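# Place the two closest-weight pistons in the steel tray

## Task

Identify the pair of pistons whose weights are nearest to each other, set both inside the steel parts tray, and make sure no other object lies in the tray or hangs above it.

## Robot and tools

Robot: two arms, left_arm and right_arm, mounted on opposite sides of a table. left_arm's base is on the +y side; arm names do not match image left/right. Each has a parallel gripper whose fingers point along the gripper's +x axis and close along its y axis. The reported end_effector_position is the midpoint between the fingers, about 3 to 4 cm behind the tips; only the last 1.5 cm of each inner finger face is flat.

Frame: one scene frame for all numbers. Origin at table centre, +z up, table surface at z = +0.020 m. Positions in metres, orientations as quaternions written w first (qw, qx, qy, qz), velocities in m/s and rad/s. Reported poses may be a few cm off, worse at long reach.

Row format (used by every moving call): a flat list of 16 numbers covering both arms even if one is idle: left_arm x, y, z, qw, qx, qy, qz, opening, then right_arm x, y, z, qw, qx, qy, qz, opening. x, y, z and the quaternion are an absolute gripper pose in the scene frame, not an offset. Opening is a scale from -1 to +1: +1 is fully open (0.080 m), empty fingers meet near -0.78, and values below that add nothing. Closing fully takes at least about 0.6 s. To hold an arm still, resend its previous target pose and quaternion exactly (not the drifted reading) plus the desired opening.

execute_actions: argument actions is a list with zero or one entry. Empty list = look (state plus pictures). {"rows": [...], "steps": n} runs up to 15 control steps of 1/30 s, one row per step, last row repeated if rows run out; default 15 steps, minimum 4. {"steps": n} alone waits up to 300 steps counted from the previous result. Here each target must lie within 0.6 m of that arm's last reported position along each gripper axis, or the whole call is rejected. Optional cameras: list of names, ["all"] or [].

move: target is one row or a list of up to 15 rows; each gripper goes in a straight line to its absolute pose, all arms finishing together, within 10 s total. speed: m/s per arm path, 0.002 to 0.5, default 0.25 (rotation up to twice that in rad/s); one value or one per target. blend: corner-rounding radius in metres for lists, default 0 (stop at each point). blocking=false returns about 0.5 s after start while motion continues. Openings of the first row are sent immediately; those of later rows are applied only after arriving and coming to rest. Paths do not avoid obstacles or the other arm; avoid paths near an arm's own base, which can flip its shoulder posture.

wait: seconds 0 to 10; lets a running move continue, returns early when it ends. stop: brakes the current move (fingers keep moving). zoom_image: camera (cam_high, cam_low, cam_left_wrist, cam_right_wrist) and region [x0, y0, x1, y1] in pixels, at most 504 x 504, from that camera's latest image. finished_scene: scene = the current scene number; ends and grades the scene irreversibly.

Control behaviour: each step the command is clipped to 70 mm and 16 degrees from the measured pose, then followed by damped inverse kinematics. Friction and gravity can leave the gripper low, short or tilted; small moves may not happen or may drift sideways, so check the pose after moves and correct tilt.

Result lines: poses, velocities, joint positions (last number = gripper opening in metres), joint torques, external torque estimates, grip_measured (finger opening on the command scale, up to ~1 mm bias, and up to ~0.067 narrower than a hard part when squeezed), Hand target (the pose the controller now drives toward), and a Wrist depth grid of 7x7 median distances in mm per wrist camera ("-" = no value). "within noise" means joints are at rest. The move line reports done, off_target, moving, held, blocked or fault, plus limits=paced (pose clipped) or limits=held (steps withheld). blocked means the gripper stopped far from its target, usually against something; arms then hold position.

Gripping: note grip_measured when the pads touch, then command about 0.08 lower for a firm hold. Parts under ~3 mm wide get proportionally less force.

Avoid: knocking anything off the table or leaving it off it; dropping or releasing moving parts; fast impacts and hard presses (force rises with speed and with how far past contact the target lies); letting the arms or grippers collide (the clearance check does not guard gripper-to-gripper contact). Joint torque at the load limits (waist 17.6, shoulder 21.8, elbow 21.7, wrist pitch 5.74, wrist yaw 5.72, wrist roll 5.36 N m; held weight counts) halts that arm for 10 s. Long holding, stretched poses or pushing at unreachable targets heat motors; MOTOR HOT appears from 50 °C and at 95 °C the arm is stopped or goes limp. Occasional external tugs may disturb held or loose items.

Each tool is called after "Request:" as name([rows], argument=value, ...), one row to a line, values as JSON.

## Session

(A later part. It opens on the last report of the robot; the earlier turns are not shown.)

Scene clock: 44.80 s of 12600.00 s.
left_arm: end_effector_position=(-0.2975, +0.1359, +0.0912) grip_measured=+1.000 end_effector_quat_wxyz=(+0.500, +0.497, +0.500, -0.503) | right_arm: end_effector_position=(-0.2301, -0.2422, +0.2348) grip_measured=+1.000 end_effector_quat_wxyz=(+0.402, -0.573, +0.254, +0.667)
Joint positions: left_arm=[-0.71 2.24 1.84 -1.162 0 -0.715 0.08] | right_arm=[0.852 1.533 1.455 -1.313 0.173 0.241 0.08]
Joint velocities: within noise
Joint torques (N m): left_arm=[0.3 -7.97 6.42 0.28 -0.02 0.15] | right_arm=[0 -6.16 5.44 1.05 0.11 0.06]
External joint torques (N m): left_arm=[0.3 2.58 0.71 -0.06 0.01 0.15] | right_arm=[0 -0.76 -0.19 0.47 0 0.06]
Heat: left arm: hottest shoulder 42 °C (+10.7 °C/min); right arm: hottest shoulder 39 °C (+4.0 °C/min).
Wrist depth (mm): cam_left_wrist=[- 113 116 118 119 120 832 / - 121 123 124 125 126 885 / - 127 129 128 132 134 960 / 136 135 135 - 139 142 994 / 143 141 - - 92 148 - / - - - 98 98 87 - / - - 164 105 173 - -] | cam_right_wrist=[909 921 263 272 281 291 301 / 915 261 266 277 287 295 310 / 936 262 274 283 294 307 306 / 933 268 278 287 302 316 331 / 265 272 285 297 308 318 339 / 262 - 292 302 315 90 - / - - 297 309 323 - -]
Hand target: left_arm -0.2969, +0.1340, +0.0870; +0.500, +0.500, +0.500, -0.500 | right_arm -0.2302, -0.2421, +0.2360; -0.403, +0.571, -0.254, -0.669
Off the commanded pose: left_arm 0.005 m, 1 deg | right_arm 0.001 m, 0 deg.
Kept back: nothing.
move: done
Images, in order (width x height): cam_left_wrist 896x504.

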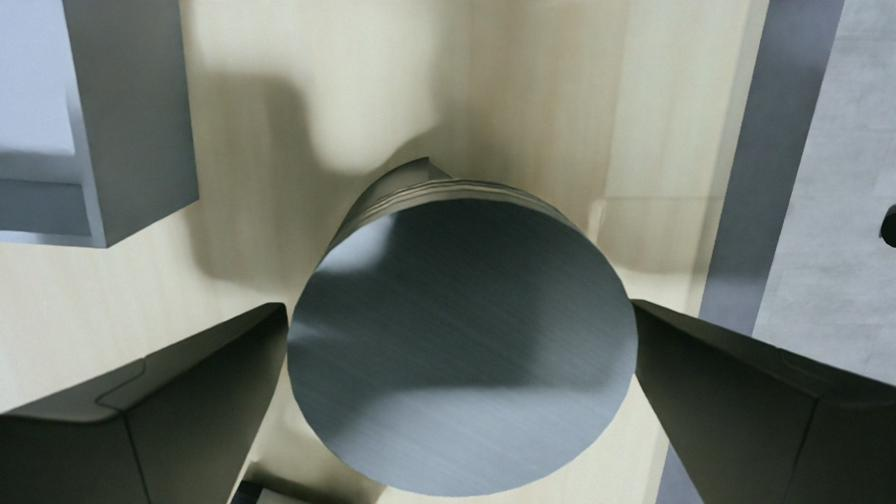

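Request:
move([
  [-0.297, 0.134, 0.087, 0.5, 0.5, 0.5, -0.5, 0.7, -0.2302, -0.2421, 0.2360, 0.403, -0.571, 0.254, 0.669, 1],
], cameras=["cam_left_wrist"], speed=0.06)

Scene clock: 45.73 s of 12600.00 s.
left_arm: end_effector_position=(-0.2975, +0.1360, +0.0909) grip_measured=+0.780 end_effector_quat_wxyz=(+0.500, +0.497, +0.500, -0.503) | right_arm: end_effector_position=(-0.2301, -0.2422, +0.2348) grip_measured=+1.000 end_effector_quat_wxyz=(+0.402, -0.573, +0.254, +0.667)
Joint positions: left_arm=[-0.71 2.241 1.84 -1.163 0.001 -0.715 0.07] | right_arm=[0.852 1.533 1.455 -1.313 0.173 0.241 0.08]
Joint velocities: within noise
Joint torques (N m): left_arm=[0.27 -7.94 6.37 0.32 -0.07 0.15] | right_arm=[0.06 -5.98 5.32 1.03 0.1 0.04]
External joint torques (N m): left_arm=[0.26 2.68 0.62 -0.04 -0.03 0.15] | right_arm=[0.06 -0.57 -0.41 0.4 -0.02 0.04]
Heat: left arm: hottest shoulder 42 °C (+10.5 °C/min); right arm: hottest shoulder 39 °C (+3.9 °C/min).
Wrist depth (mm): cam_left_wrist=[- 113 116 117 118 119 851 / - 120 122 123 124 126 882 / - 127 129 128 131 133 936 / 136 135 134 - 138 141 - / 142 142 - - 91 148 - / - - - 97 - - - / - - 164 105 173 - -] | cam_right_wrist=[902 930 261 272 282 291 301 / 916 261 267 276 289 297 309 / 940 262 272 283 295 308 307 / 946 266 278 290 303 315 330 / 265 273 285 296 307 319 340 / 262 - 292 301 315 90 - / - - 297 309 323 - -]
Hand target: left_arm -0.2969, +0.1341, +0.0869; +0.500, +0.500, +0.500, -0.500 | right_arm -0.2302, -0.2421, +0.2360; -0.403, +0.571, -0.254, -0.669
Off the commanded pose: left_arm 0.004 m, 0 deg | right_arm 0.001 m, 0 deg.
Kept back: nothing.
move: done
Images, in order (width x height): cam_left_wrist 896x504.

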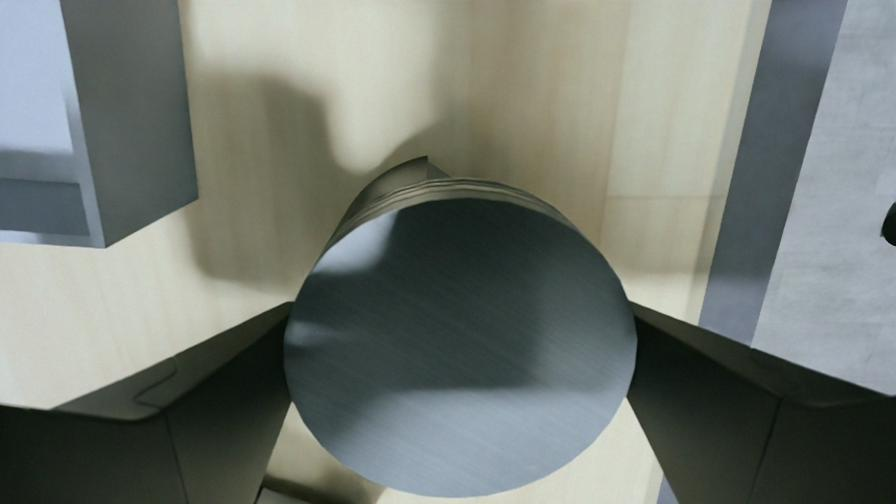

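Request:
move([
  [-0.297, 0.136, 0.20, 0.5, 0.5, 0.5, -0.5, 0.7, -0.2302, -0.2421, 0.2360, 0.403, -0.571, 0.254, 0.669, 1],
  [0.207, 0.127, 0.20, 0.5, 0.5, 0.5, -0.5, 0.7, -0.2302, -0.2421, 0.2360, 0.403, -0.571, 0.254, 0.669, 1],
  [0.207, 0.127, 0.163, 0.5, 0.5, 0.5, -0.5, 0.7, -0.2302, -0.2421, 0.2360, 0.403, -0.571, 0.254, 0.669, 1],
], blend=[0.03,0.01,0], speed=[0.15,0.25,0.1])

Request:
zoom_image(camera="cam_low", region=[380, 180, 720, 460])

Scene clock: 49.57 s of 12600.00 s.
left_arm: end_effector_position=(+0.2087, +0.1270, +0.1653) grip_measured=+0.780 end_effector_quat_wxyz=(+0.504, +0.498, +0.499, -0.498) | right_arm: end_effector_position=(-0.2301, -0.2422, +0.2348) grip_measured=+1.000 end_effector_quat_wxyz=(+0.402, -0.573, +0.254, +0.667)
Joint positions: left_arm=[0.586 2.085 1.889 -1.368 -0.001 0.573 0.07] | right_arm=[0.852 1.533 1.455 -1.313 0.173 0.241 0.08]
Joint velocities: within noise
Joint torques (N m): left_arm=[-0.35 -8.51 4.88 0.48 0.09 0.15] | right_arm=[-0.07 -6.11 5.35 1.01 0.12 0.06]
External joint torques (N m): left_arm=[-0.36 0.99 -0.88 0.1 0.07 0.15] | right_arm=[-0.07 -0.69 -0.35 0.4 0.01 0.05]
Heat: left arm: hottest shoulder 42 °C (+9.7 °C/min); right arm: hottest shoulder 39 °C (+3.6 °C/min).
Wrist depth (mm): cam_left_wrist=[175 181 183 182 184 191 193 / 185 189 191 135 137 201 203 / 185 200 161 141 146 209 217 / 194 209 - - 153 158 231 / 228 155 - - 91 163 245 / - - - 97 - - - / - - 176 104 193 - -] | cam_right_wrist=[899 923 262 272 281 291 301 / 924 262 266 278 289 296 309 / 934 262 274 284 294 309 305 / 954 268 278 288 302 313 331 / 265 271 286 296 307 319 338 / 262 - 292 302 315 90 - / - - 296 311 323 - -]
Hand target: left_arm +0.2070, +0.1270, +0.1631; +0.500, +0.500, +0.500, -0.500 | right_arm -0.2302, -0.2421, +0.2360; -0.403, +0.571, -0.254, -0.669
Off the commanded pose: left_arm 0.003 m, 1 deg | right_arm 0.001 m, 0 deg.
Kept back: nothing.
move: done

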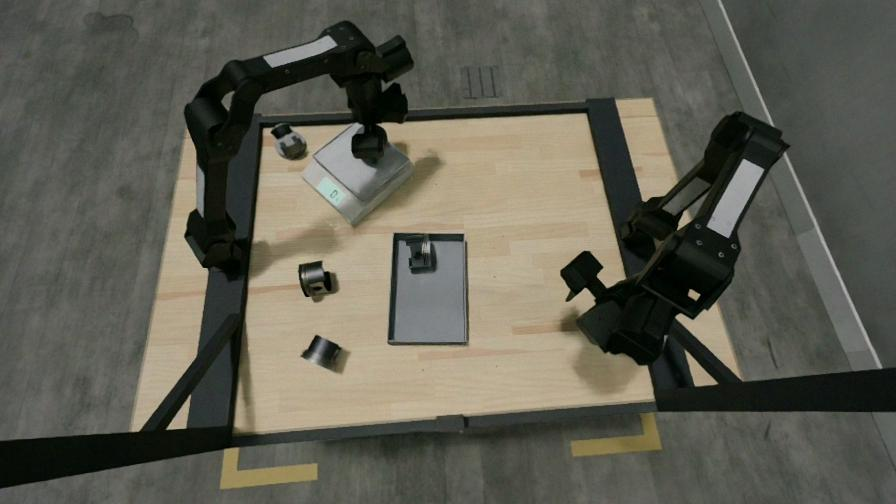

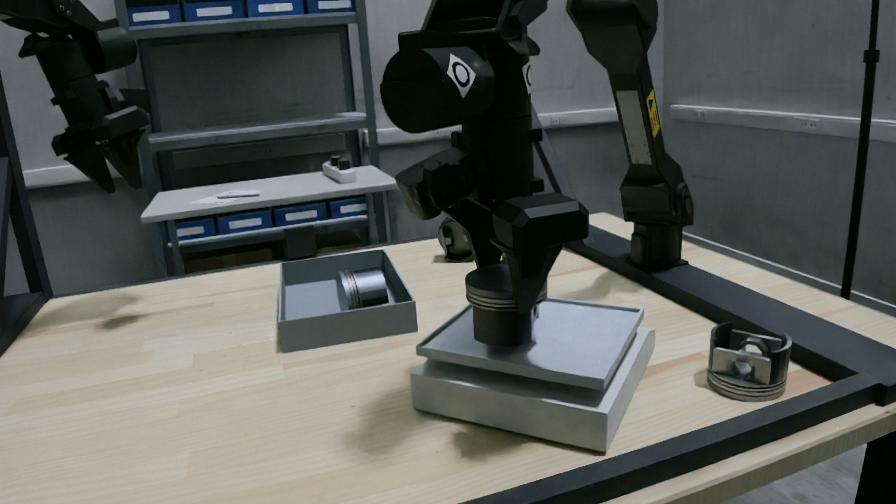

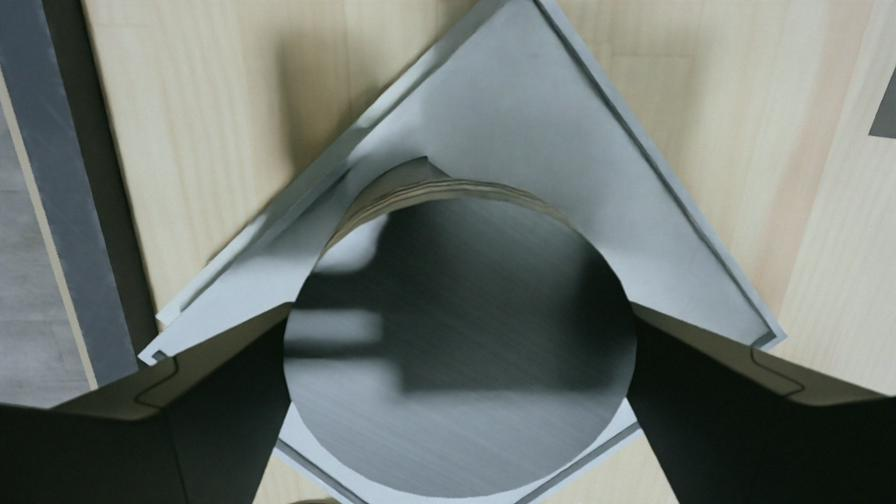

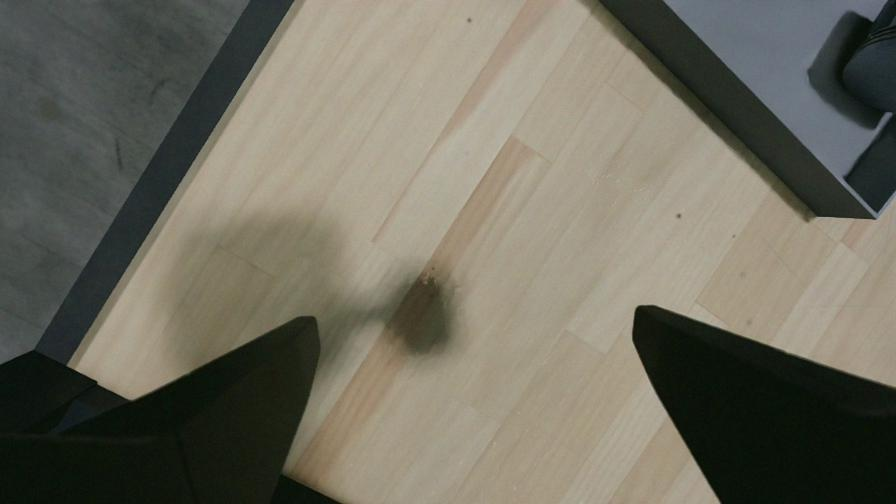

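Scaled by 1.482.

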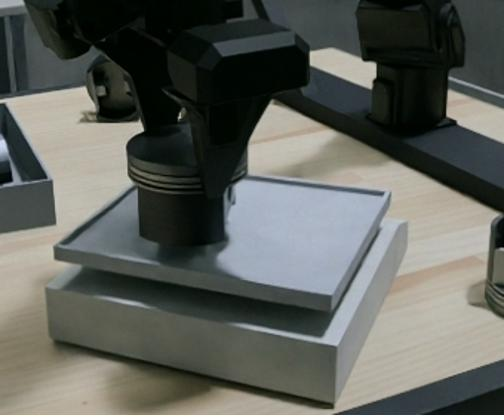

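Request:
move([
  [0.207, 0.130, 0.149, 0.5, 0.5, 0.5, -0.5, 0.7, -0.2302, -0.2421, 0.2360, 0.403, -0.571, 0.254, 0.669, 1],
], cameras=["cam_low","cam_high"], speed=[0.05])

Request:
zoom_image(camera="cam_high", region=[280, 120, 400, 240])

Scene clock: 50.50 s of 12600.00 s.
left_arm: end_effector_position=(+0.2077, +0.1286, +0.1515) grip_measured=+0.780 end_effector_quat_wxyz=(+0.503, +0.499, +0.499, -0.499) | right_arm: end_effector_position=(-0.2301, -0.2422, +0.2348) grip_measured=+1.000 end_effector_quat_wxyz=(+0.402, -0.573, +0.254, +0.667)
Joint positions: left_arm=[0.586 2.078 1.824 -1.312 -0.001 0.576 0.07] | right_arm=[0.852 1.533 1.455 -1.313 0.173 0.241 0.08]
Joint velocities: within noise
Joint torques (N m): left_arm=[0.04 -8.96 4.09 0.79 0.09 0.18] | right_arm=[-0.02 -6.25 5.49 1 0.15 0.03]
External joint torques (N m): left_arm=[0.04 0.57 -1.66 0.44 0.07 0.18] | right_arm=[-0.05 -0.9 -0.15 0.39 0.04 0.03]
Heat: left arm: hottest shoulder 42 °C (+9.5 °C/min); right arm: hottest shoulder 39 °C (+3.6 °C/min).
Wrist depth (mm): cam_left_wrist=[167 170 172 139 120 178 182 / 175 179 178 124 126 188 192 / 182 189 131 128 133 196 203 / 180 196 - - 139 144 215 / 191 143 - - 91 151 228 / - - - 97 - - - / - - 161 104 173 - -] | cam_right_wrist=[911 935 260 272 282 290 301 / 922 261 267 276 288 295 311 / 945 263 274 283 295 309 305 / 951 268 278 289 302 314 332 / 266 271 285 297 307 318 338 / 264 - 292 303 314 90 - / - - 297 309 322 - -]
Hand target: left_arm +0.2069, +0.1301, +0.1490; +0.500, +0.500, +0.500, -0.500 | right_arm -0.2302, -0.2421, +0.2360; -0.403, +0.571, -0.254, -0.669
Off the commanded pose: left_arm 0.003 m, 0 deg | right_arm 0.001 m, 0 deg.
Kept back: nothing.
move: done
Images, in order (width x height): cam_high 896x504, cam_low 896x504.

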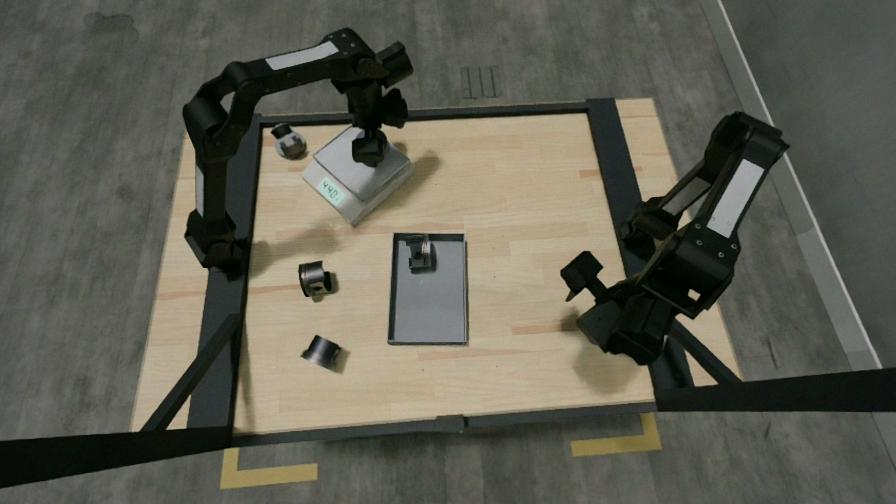

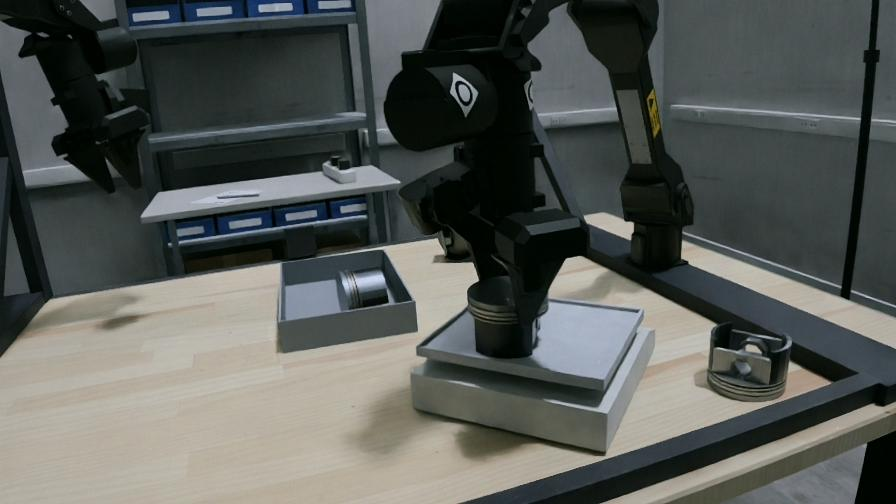

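Scaled by 4.200.

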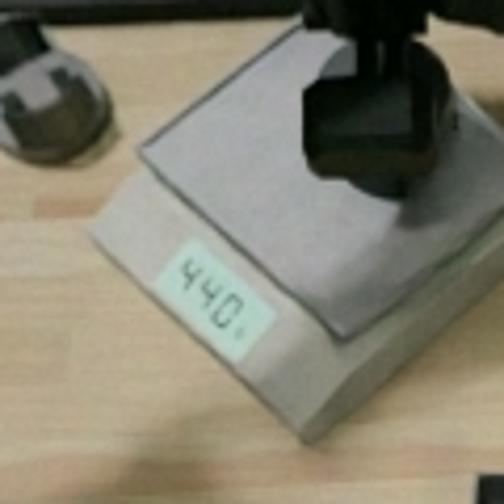

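Request:
move([
  [0.207, 0.130, 0.150, 0.5, 0.5, 0.5, -0.5, 1, -0.2302, -0.2421, 0.2360, 0.403, -0.571, 0.254, 0.669, 1],
  [0.207, 0.130, 0.205, 0.5, 0.5, 0.5, -0.5, 1, -0.2302, -0.2421, 0.2360, 0.403, -0.571, 0.254, 0.669, 1],
  [0.275, 0.27, 0.205, 0.5, 0.5, 0.5, -0.5, 1, -0.2302, -0.2421, 0.2360, 0.403, -0.571, 0.254, 0.669, 1],
], blend=[0,0.01,0], speed=[0.1,0.12,0.25])

Request:
zoom_image(camera="cam_high", region=[280, 120, 400, 240])

Scene clock: 52.97 s of 12600.00 s.
left_arm: end_effector_position=(+0.2774, +0.2693, +0.2045) grip_measured=+1.000 end_effector_quat_wxyz=(+0.501, +0.499, +0.502, -0.498) | right_arm: end_effector_position=(-0.2301, -0.2422, +0.2348) grip_measured=+1.000 end_effector_quat_wxyz=(+0.402, -0.573, +0.254, +0.667)
Joint positions: left_arm=[0.984 1.874 1.745 -1.443 -0.001 0.972 0.08] | right_arm=[0.852 1.533 1.455 -1.313 0.173 0.241 0.08]
Joint velocities: within noise
Joint torques (N m): left_arm=[-0.2 -8.36 4.3 0.47 0.11 0.15] | right_arm=[-0.1 -6.19 5.34 1.01 0.09 0.06]
External joint torques (N m): left_arm=[-0.27 -0.23 -1.45 0.14 0.07 0.15] | right_arm=[-0.11 -0.79 -0.3 0.41 -0.02 0.05]
Heat: left arm: hottest shoulder 43 °C (+10.2 °C/min); right arm: hottest shoulder 39 °C (+3.4 °C/min).
Wrist depth (mm): cam_left_wrist=[907 888 220 171 170 172 175 / 930 932 232 234 179 181 246 / 998 992 240 249 190 224 261 / - - 255 259 268 272 275 / - - 257 257 278 284 296 / - - 276 292 298 87 - / - - 288 295 303 - -] | cam_right_wrist=[905 926 261 271 282 290 301 / 925 262 266 277 289 296 309 / 932 264 273 283 294 307 307 / 951 268 278 288 302 315 332 / 266 271 283 296 307 318 339 / 262 - 292 304 315 90 - / - - 295 309 323 - -]
Hand target: left_arm +0.2751, +0.2700, +0.2050; +0.500, +0.500, +0.500, -0.500 | right_arm -0.2302, -0.2421, +0.2360; -0.403, +0.571, -0.254, -0.669
Off the commanded pose: left_arm 0.003 m, 0 deg | right_arm 0.001 m, 0 deg.
Kept back: nothing.
move: done

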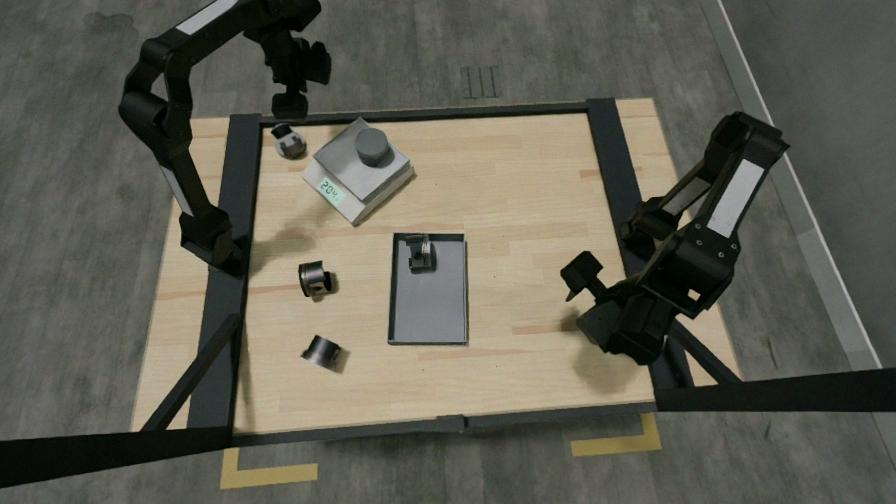

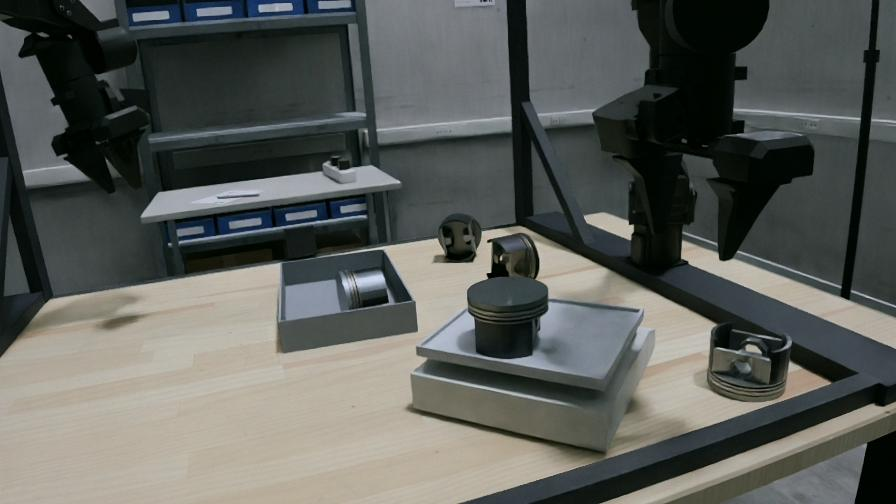

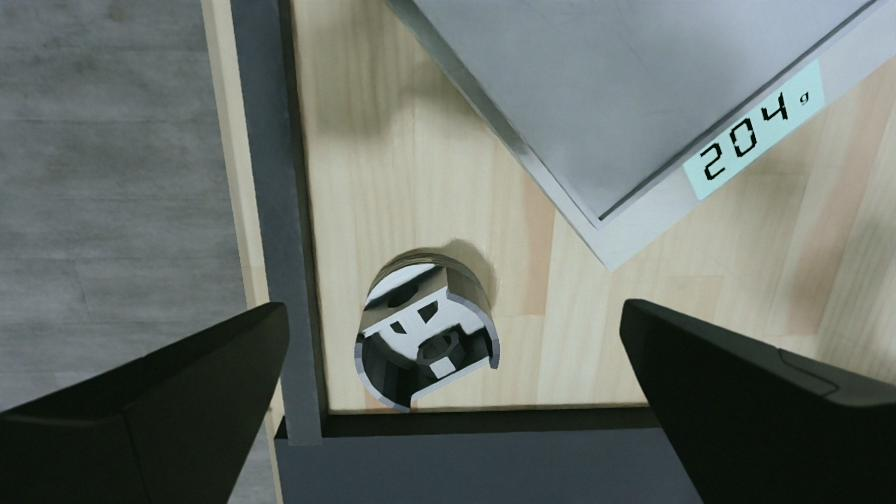

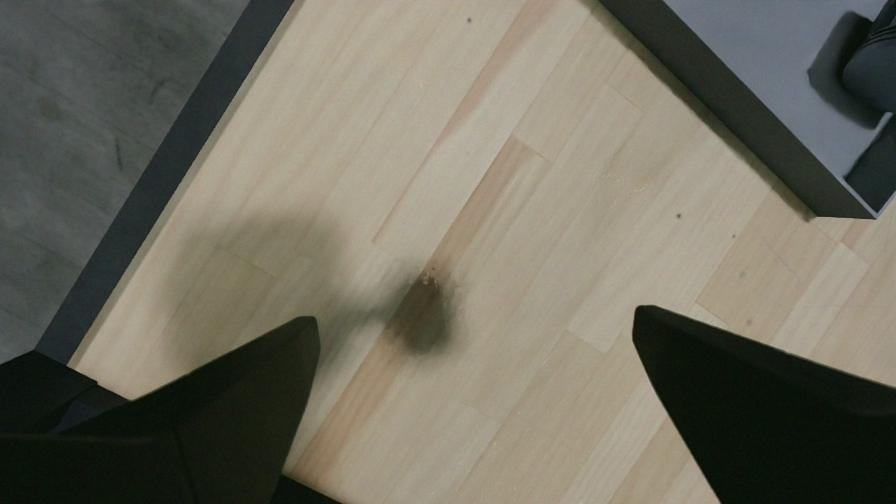

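Scaled by 4.200.

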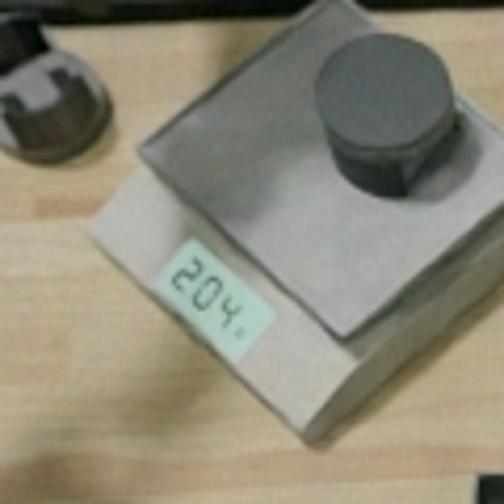

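Request:
move([
  [0.29, 0.335, 0.17, 0.147, 0.6917, 0.147, -0.6917, 1, -0.2302, -0.2421, 0.2360, 0.403, -0.571, 0.254, 0.669, 1],
], speed=[0.4], cameras=["cam_left_wrist"])

Scene clock: 55.57 s of 12600.00 s.
left_arm: end_effector_position=(+0.2919, +0.3332, +0.1698) grip_measured=+1.000 end_effector_quat_wxyz=(+0.147, +0.692, +0.148, -0.691) | right_arm: end_effector_position=(-0.2301, -0.2422, +0.2348) grip_measured=+1.000 end_effector_quat_wxyz=(+0.402, -0.573, +0.254, +0.667)
Joint positions: left_arm=[1.169 1.798 1.511 -1.284 -0.001 2.315 0.08] | right_arm=[0.852 1.533 1.455 -1.313 0.173 0.241 0.08]
Joint velocities: within noise
Joint torques (N m): left_arm=[0.23 -7.69 4.23 0.4 0.1 0.15] | right_arm=[0.07 -6.13 5.39 1.03 0.16 0.06]
External joint torques (N m): left_arm=[0.23 -0.26 -1.44 0.14 0.06 0.15] | right_arm=[0.08 -0.74 -0.31 0.41 0.04 0.05]
Heat: left arm: hottest shoulder 43 °C (+9.7 °C/min); right arm: hottest shoulder 39 °C (+3.2 °C/min).
Wrist depth (mm): cam_left_wrist=[152 171 191 194 197 197 183 / 195 198 200 203 206 204 193 / 201 207 211 196 217 203 205 / 220 203 220 205 221 210 235 / - 206 212 221 238 220 250 / - - - 259 234 87 - / - - - - - - -] | cam_right_wrist=[907 929 260 273 282 290 300 / 926 261 268 278 289 296 308 / 933 263 274 284 296 307 305 / 937 267 279 289 302 315 329 / 267 272 285 295 307 317 337 / 261 - 291 303 316 90 - / - - 297 309 324 - -]
Hand target: left_arm +0.2900, +0.3350, +0.1699; +0.147, +0.692, +0.147, -0.692 | right_arm -0.2302, -0.2421, +0.2360; -0.403, +0.571, -0.254, -0.669
Off the commanded pose: left_arm 0.003 m, 0 deg | right_arm 0.001 m, 0 deg.
Kept back: nothing.
move: done
Images, in order (width x height): cam_left_wrist 896x504.

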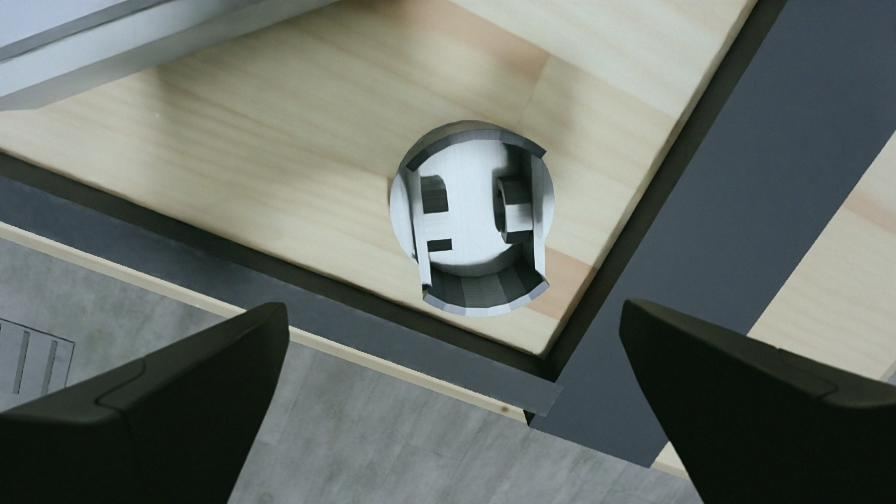

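Request:
move([
  [0.2865, 0.344, 0.12, 0.147, 0.6917, 0.147, -0.6917, 1, -0.2302, -0.2421, 0.2360, 0.403, -0.571, 0.254, 0.669, 1],
  [0.2865, 0.344, 0.083, 0.147, 0.6917, 0.147, -0.6917, 1, -0.2302, -0.2421, 0.2360, 0.403, -0.571, 0.254, 0.669, 1],
], speed=[0.12,0.08], cameras=["cam_left_wrist","cam_low"])

Scene clock: 57.27 s of 12600.00 s.
left_arm: end_effector_position=(+0.2890, +0.3419, +0.0883) grip_measured=+1.000 end_effector_quat_wxyz=(+0.150, +0.697, +0.144, -0.686) | right_arm: end_effector_position=(-0.2301, -0.2422, +0.2348) grip_measured=+1.000 end_effector_quat_wxyz=(+0.402, -0.573, +0.254, +0.667)
Joint positions: left_arm=[1.19 1.825 1.214 -0.941 -0.001 2.337 0.08] | right_arm=[0.852 1.533 1.455 -1.313 0.173 0.241 0.08]
Joint velocities: within noise
Joint torques (N m): left_arm=[0.29 -5.39 3.99 0.43 0.11 0.15] | right_arm=[-0.06 -6.07 5.26 0.99 0.12 0.01]
External joint torques (N m): left_arm=[0.27 1.99 -1.39 0.13 0.07 0.15] | right_arm=[-0.06 -0.65 -0.44 0.38 0 0]
Heat: left arm: hottest shoulder 43 °C (+9.4 °C/min); right arm: hottest shoulder 39 °C (+3.1 °C/min).
Wrist depth (mm): cam_left_wrist=[116 116 118 119 120 121 122 / 122 123 124 125 126 127 126 / 128 129 129 116 132 135 122 / 135 136 137 119 120 140 125 / 139 141 144 110 111 144 128 / - - 151 123 129 87 - / - - 141 112 161 - -] | cam_right_wrist=[899 922 261 272 281 291 301 / 918 262 268 277 287 296 310 / 928 263 272 283 295 307 305 / 950 267 278 288 302 315 330 / 265 272 286 296 307 317 340 / 262 - 291 304 314 90 - / - - 296 309 323 - -]
Hand target: left_arm +0.2865, +0.3440, +0.0831; +0.147, +0.692, +0.147, -0.692 | right_arm -0.2302, -0.2421, +0.2360; -0.403, +0.571, -0.254, -0.669
Off the commanded pose: left_arm 0.006 m, 1 deg | right_arm 0.001 m, 0 deg.
Kept back: nothing.
move: done
Images, in order (width x height): cam_low 896x504, cam_left_wrist 896x504.

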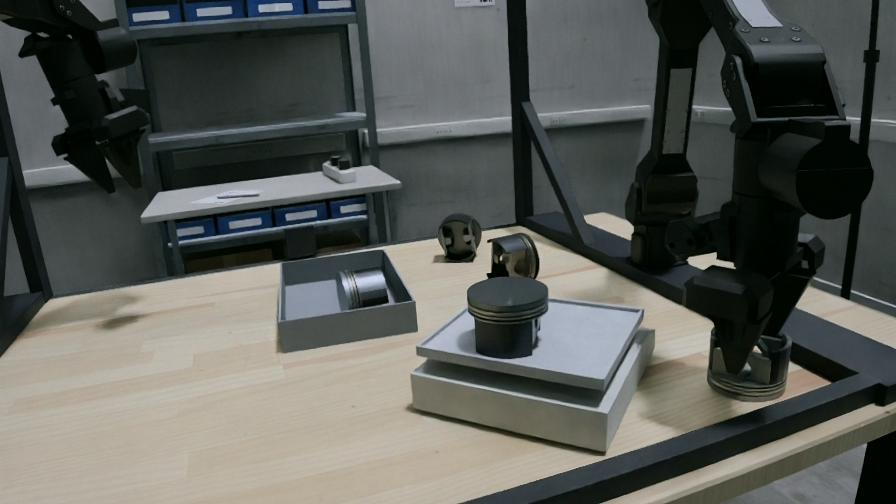

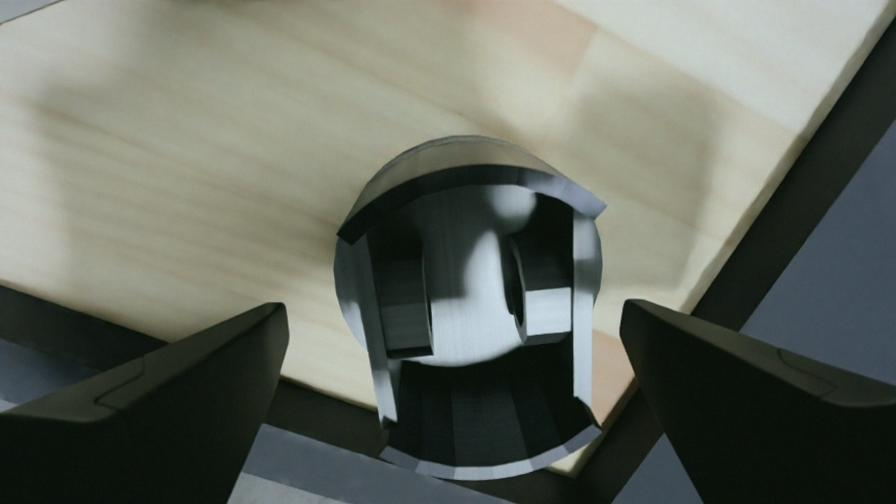

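Request:
move([
  [0.2765, 0.3445, 0.095, 0.147, 0.6917, 0.147, -0.6917, 1, -0.2302, -0.2421, 0.2360, 0.403, -0.571, 0.254, 0.669, 1],
  [0.2765, 0.3445, 0.082, 0.147, 0.6917, 0.147, -0.6917, 1, -0.2302, -0.2421, 0.2360, 0.403, -0.571, 0.254, 0.669, 1],
], speed=[0.12,0.08], cameras=["cam_left_wrist","cam_low"])

Scene clock: 58.23 s of 12600.00 s.
left_arm: end_effector_position=(+0.2801, +0.3446, +0.0866) grip_measured=+1.000 end_effector_quat_wxyz=(+0.150, +0.697, +0.144, -0.687) | right_arm: end_effector_position=(-0.2301, -0.2422, +0.2348) grip_measured=+1.000 end_effector_quat_wxyz=(+0.402, -0.573, +0.254, +0.667)
Joint positions: left_arm=[1.188 1.797 1.17 -0.928 -0.001 2.334 0.08] | right_arm=[0.852 1.533 1.455 -1.313 0.173 0.241 0.08]
Joint velocities: within noise
Joint torques (N m): left_arm=[-0.41 -5.47 3.92 0.42 0.1 -0.13] | right_arm=[-0.02 -5.92 5.36 1 0.13 0.06]
External joint torques (N m): left_arm=[-0.42 1.7 -1.47 0.12 0.07 -0.13] | right_arm=[-0.02 -0.48 -0.34 0.4 0.02 0.05]
Heat: left arm: hottest shoulder 43 °C (+9.3 °C/min); right arm: hottest shoulder 39 °C (+3.1 °C/min).
Wrist depth (mm): cam_left_wrist=[114 115 116 118 118 120 121 / 120 121 122 123 125 126 125 / 126 127 128 127 131 133 116 / 133 134 133 119 138 139 - / 140 139 105 123 144 141 126 / - - 148 131 153 87 - / - - 139 111 160 - -] | cam_right_wrist=[891 930 261 270 281 292 299 / 928 262 267 278 289 296 307 / 939 263 273 284 295 307 306 / 920 267 278 288 302 316 328 / 266 272 285 296 306 317 341 / 262 - 292 304 314 90 - / - - 297 309 323 - -]
Hand target: left_arm +0.2765, +0.3445, +0.0821; +0.147, +0.692, +0.147, -0.692 | right_arm -0.2302, -0.2421, +0.2360; -0.403, +0.571, -0.254, -0.669
Off the commanded pose: left_arm 0.006 m, 1 deg | right_arm 0.001 m, 0 deg.
Kept back: nothing.
move: done
Images, in order (width x height): cam_low 896x504, cam_left_wrist 896x504.

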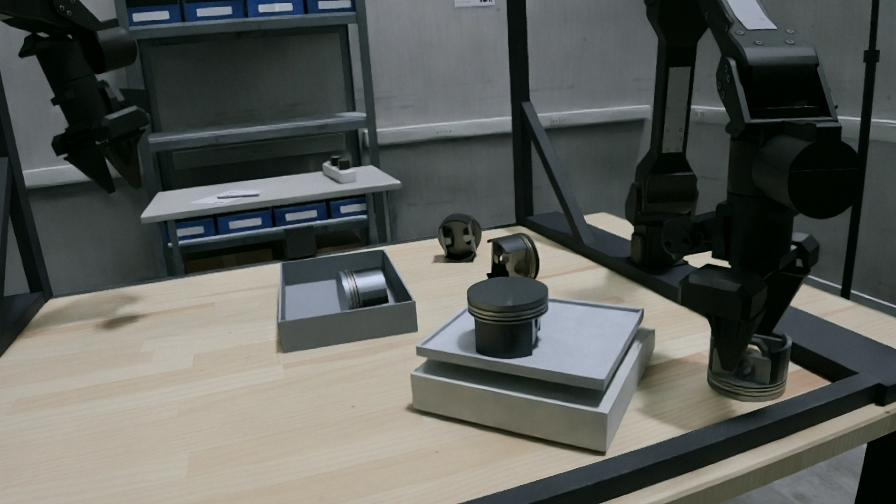

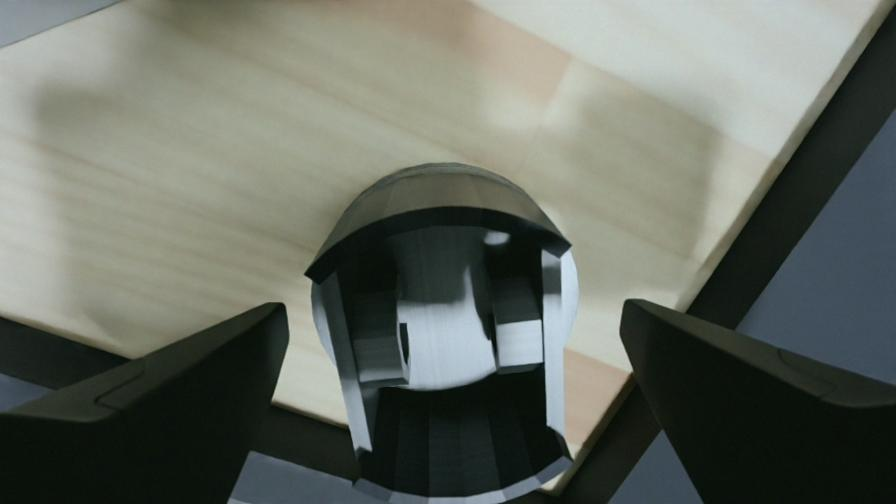

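Request:
move([
  [0.2775, 0.3445, 0.082, 0.147, 0.6917, 0.147, -0.6917, 0.3, -0.2302, -0.2421, 0.2360, 0.403, -0.571, 0.254, 0.669, 1],
], speed=[0.08], cameras=["cam_left_wrist","cam_low"])

Scene clock: 59.17 s of 12600.00 s.
left_arm: end_effector_position=(+0.2802, +0.3444, +0.0865) grip_measured=+0.318 end_effector_quat_wxyz=(+0.150, +0.697, +0.144, -0.687) | right_arm: end_effector_position=(-0.2301, -0.2422, +0.2348) grip_measured=+1.000 end_effector_quat_wxyz=(+0.402, -0.573, +0.254, +0.667)
Joint positions: left_arm=[1.187 1.797 1.169 -0.927 -0.001 2.334 0.049] | right_arm=[0.852 1.533 1.455 -1.313 0.173 0.241 0.08]
Joint velocities: within noise
Joint torques (N m): left_arm=[-0.25 -5.08 4.37 0.32 0.09 -0.09] | right_arm=[0.1 -6.07 5.19 1.01 0.08 0.03]
External joint torques (N m): left_arm=[-0.25 2.05 -1 0.02 0.05 -0.09] | right_arm=[0.09 -0.7 -0.44 0.42 -0.03 0.03]
Heat: left arm: hottest shoulder 43 °C (+9.1 °C/min); right arm: hottest shoulder 39 °C (+3.0 °C/min).
Wrist depth (mm): cam_left_wrist=[115 115 116 117 118 120 121 / 120 121 122 124 124 126 124 / 127 128 129 124 131 133 119 / 134 134 134 119 138 139 123 / 140 142 102 124 101 144 126 / - - - 132 110 - 134 / - - - 112 109 - -] | cam_right_wrist=[907 920 261 272 282 291 303 / 919 262 267 277 288 296 308 / 947 262 273 283 294 308 305 / 946 268 277 289 302 314 330 / 265 272 284 296 308 317 340 / 262 - 291 304 314 90 - / - - 297 308 323 - -]
Hand target: left_arm +0.2775, +0.3445, +0.0821; +0.147, +0.692, +0.147, -0.692 | right_arm -0.2302, -0.2421, +0.2360; -0.403, +0.571, -0.254, -0.669
Off the commanded pose: left_arm 0.005 m, 1 deg | right_arm 0.001 m, 0 deg.
Kept back: nothing.
move: done
Images, in order (width x height): cam_low 896x504, cam_left_wrist 896x504.

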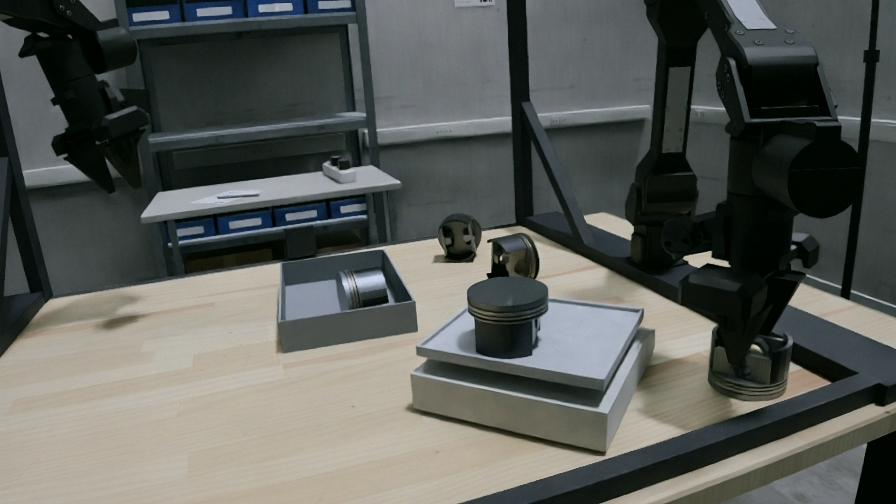

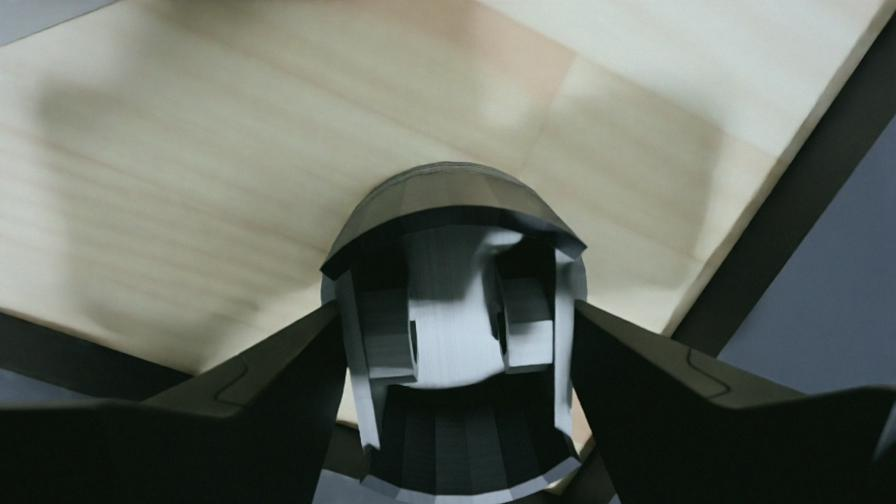

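Request:
move([
  [0.2775, 0.3445, 0.082, 0.147, 0.6917, 0.147, -0.6917, 0.22, -0.2302, -0.2421, 0.2360, 0.403, -0.571, 0.254, 0.669, 1],
  [0.2775, 0.3445, 0.19, 0.147, 0.6917, 0.147, -0.6917, 0.22, -0.2302, -0.2421, 0.2360, 0.403, -0.571, 0.254, 0.669, 1],
  [0.207, 0.225, 0.19, 0.5, 0.5, 0.5, -0.5, 0.22, -0.2302, -0.2421, 0.2360, 0.403, -0.571, 0.254, 0.669, 1],
  [0.207, 0.219, 0.157, 0.5, 0.5, 0.5, -0.5, 0.22, -0.2302, -0.2421, 0.2360, 0.403, -0.571, 0.254, 0.669, 1],
], speed=[0.1,0.2,0.4,0.1], cameras=["cam_left_wrist","cam_low"])

Request:
zoom_image(camera="cam_low", region=[380, 180, 720, 460])

Scene clock: 63.03 s of 12600.00 s.
left_arm: end_effector_position=(+0.2083, +0.2190, +0.1595) grip_measured=+0.317 end_effector_quat_wxyz=(+0.502, +0.499, +0.497, -0.501) | right_arm: end_effector_position=(-0.2301, -0.2422, +0.2348) grip_measured=+1.000 end_effector_quat_wxyz=(+0.402, -0.573, +0.254, +0.667)
Joint positions: left_arm=[0.739 1.789 1.459 -1.233 0.002 0.734 0.049] | right_arm=[0.852 1.533 1.455 -1.313 0.173 0.241 0.08]
Joint velocities: within noise
Joint torques (N m): left_arm=[-0.37 -6.23 4.9 0.46 -0.02 -0.13] | right_arm=[-0.13 -6.15 5.38 0.98 0.12 0.03]
External joint torques (N m): left_arm=[-0.4 1.12 -0.82 0.1 -0.05 -0.14] | right_arm=[-0.14 -0.77 -0.3 0.36 0.01 0.03]
Heat: left arm: hottest shoulder 43 °C (+9.1 °C/min); right arm: hottest shoulder 39 °C (+3.0 °C/min).
Wrist depth (mm): cam_left_wrist=[- 124 125 81 131 129 131 / 128 131 130 134 134 137 199 / 179 137 138 122 142 144 212 / 189 210 142 119 149 219 225 / 199 218 102 124 101 235 241 / - - - 131 110 - 253 / - - - 112 109 - -] | cam_right_wrist=[909 913 261 272 282 290 302 / 929 261 267 276 289 296 309 / 936 263 272 283 294 308 305 / 937 268 278 290 304 316 331 / 265 271 283 296 306 316 339 / 263 - 292 302 314 90 - / - - 297 310 322 - -]
Hand target: left_arm +0.2070, +0.2191, +0.1570; +0.500, +0.500, +0.500, -0.500 | right_arm -0.2302, -0.2421, +0.2360; -0.403, +0.571, -0.254, -0.669
Off the commanded pose: left_arm 0.003 m, 0 deg | right_arm 0.001 m, 0 deg.
Kept back: nothing.
move: done
Images, in order (width x height): cam_low 896x504, cam_left_wrist 896x504.

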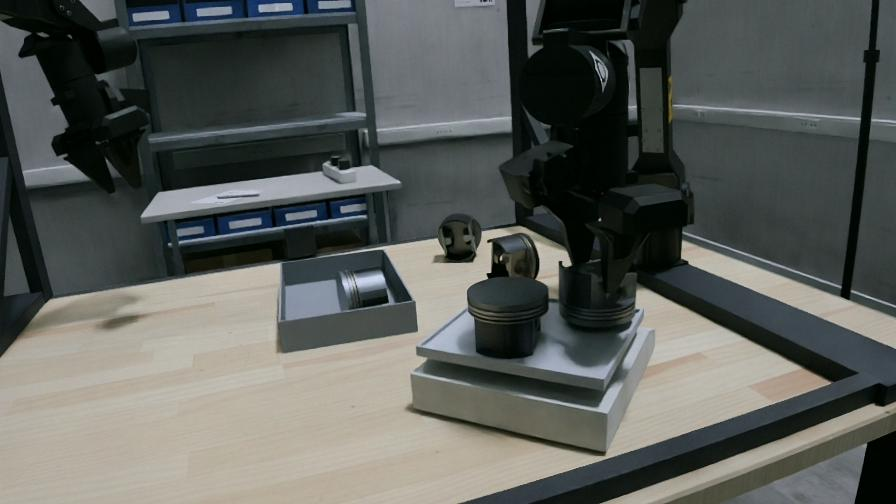

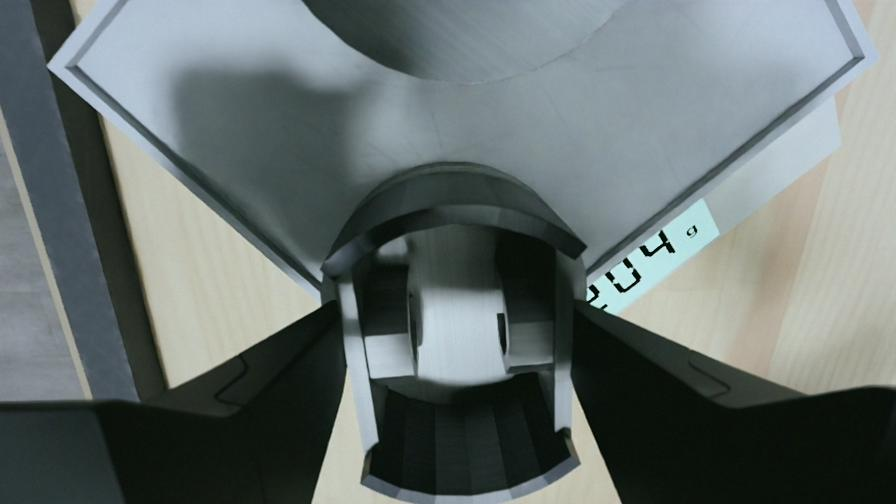

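Scaled by 1.482.

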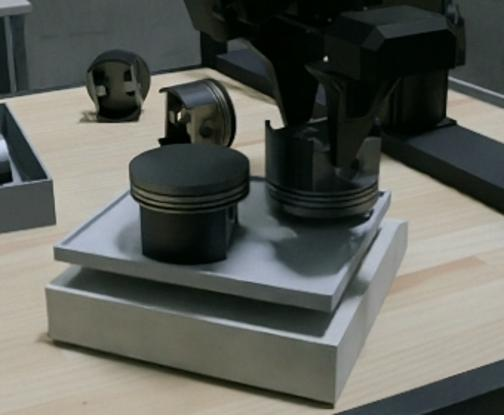

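Request:
move([
  [0.206, 0.210, 0.157, 0.5, 0.5, 0.5, -0.5, 0.22, -0.2302, -0.2421, 0.2360, 0.403, -0.571, 0.254, 0.669, 1],
  [0.206, 0.210, 0.144, 0.5, 0.5, 0.5, -0.5, 0.22, -0.2302, -0.2421, 0.2360, 0.403, -0.571, 0.254, 0.669, 1],
], speed=[0.05,0.05], cameras=["cam_left_wrist","cam_high"])

Request:
zoom_image(camera="cam_high", region=[280, 120, 400, 240])

Scene clock: 64.07 s of 12600.00 s.
left_arm: end_effector_position=(+0.2074, +0.2093, +0.1492) grip_measured=+0.317 end_effector_quat_wxyz=(+0.504, +0.500, +0.495, -0.501) | right_arm: end_effector_position=(-0.2301, -0.2422, +0.2348) grip_measured=+1.000 end_effector_quat_wxyz=(+0.402, -0.573, +0.254, +0.667)
Joint positions: left_arm=[0.718 1.813 1.448 -1.192 0.001 0.714 0.049] | right_arm=[0.852 1.533 1.455 -1.313 0.173 0.241 0.08]
Joint velocities: within noise
Joint torques (N m): left_arm=[-0.27 -5.81 4.44 0.67 -0.01 -0.13] | right_arm=[0.08 -6.08 5.51 1.03 0.15 0.05]
External joint torques (N m): left_arm=[-0.32 1.74 -1.29 0.29 -0.04 -0.13] | right_arm=[0.1 -0.61 -0.22 0.42 0.03 0.04]
Heat: left arm: hottest shoulder 43 °C (+9.1 °C/min); right arm: hottest shoulder 39 °C (+3.0 °C/min).
Wrist depth (mm): cam_left_wrist=[114 115 - - - 121 124 / - 121 - - 127 127 128 / 168 127 128 122 132 134 174 / 179 193 132 119 137 172 214 / 190 209 99 124 101 222 226 / 197 - - 131 110 - 238 / - - - 112 109 - -] | cam_right_wrist=[910 938 262 272 280 290 301 / 911 262 265 278 289 295 308 / 934 263 273 284 295 308 306 / 940 268 277 289 302 315 331 / 265 271 286 295 305 318 339 / 263 - 292 300 313 90 - / - - 296 309 323 - -]
Hand target: left_arm +0.2060, +0.2100, +0.1440; +0.500, +0.500, +0.500, -0.500 | right_arm -0.2302, -0.2421, +0.2360; -0.403, +0.571, -0.254, -0.669
Off the commanded pose: left_arm 0.005 m, 1 deg | right_arm 0.001 m, 0 deg.
Kept back: nothing.
move: done
Images, in order (width x height): cam_high 896x504, cam_left_wrist 896x504.

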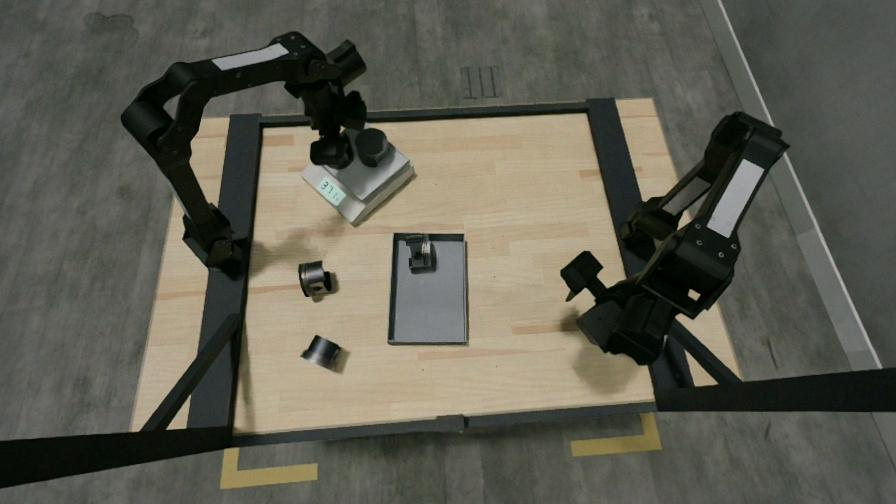

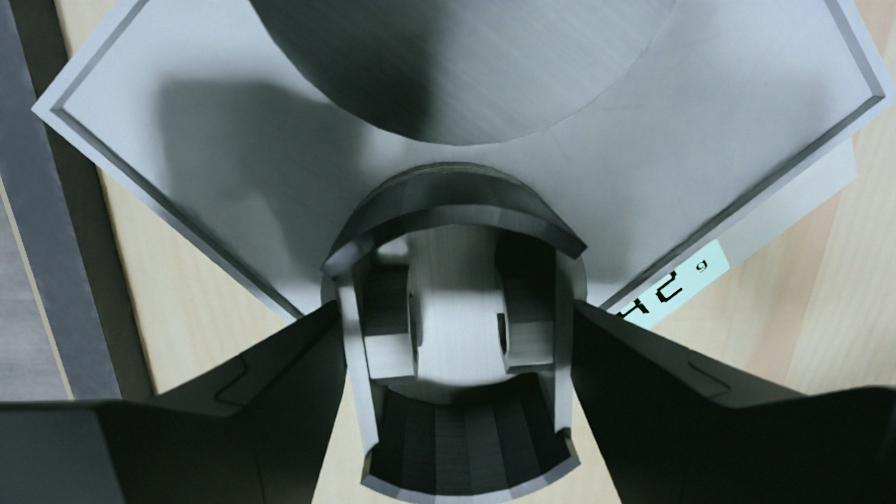

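Scaled by 4.200.

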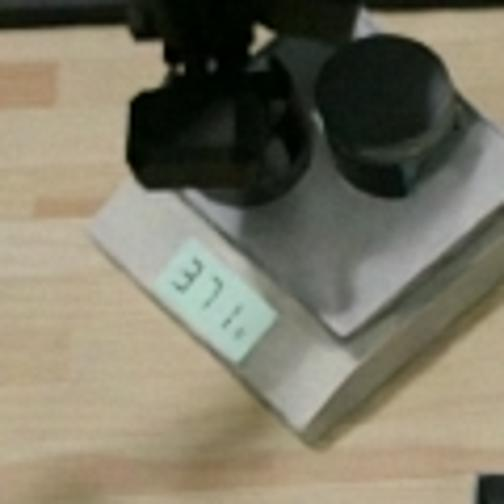

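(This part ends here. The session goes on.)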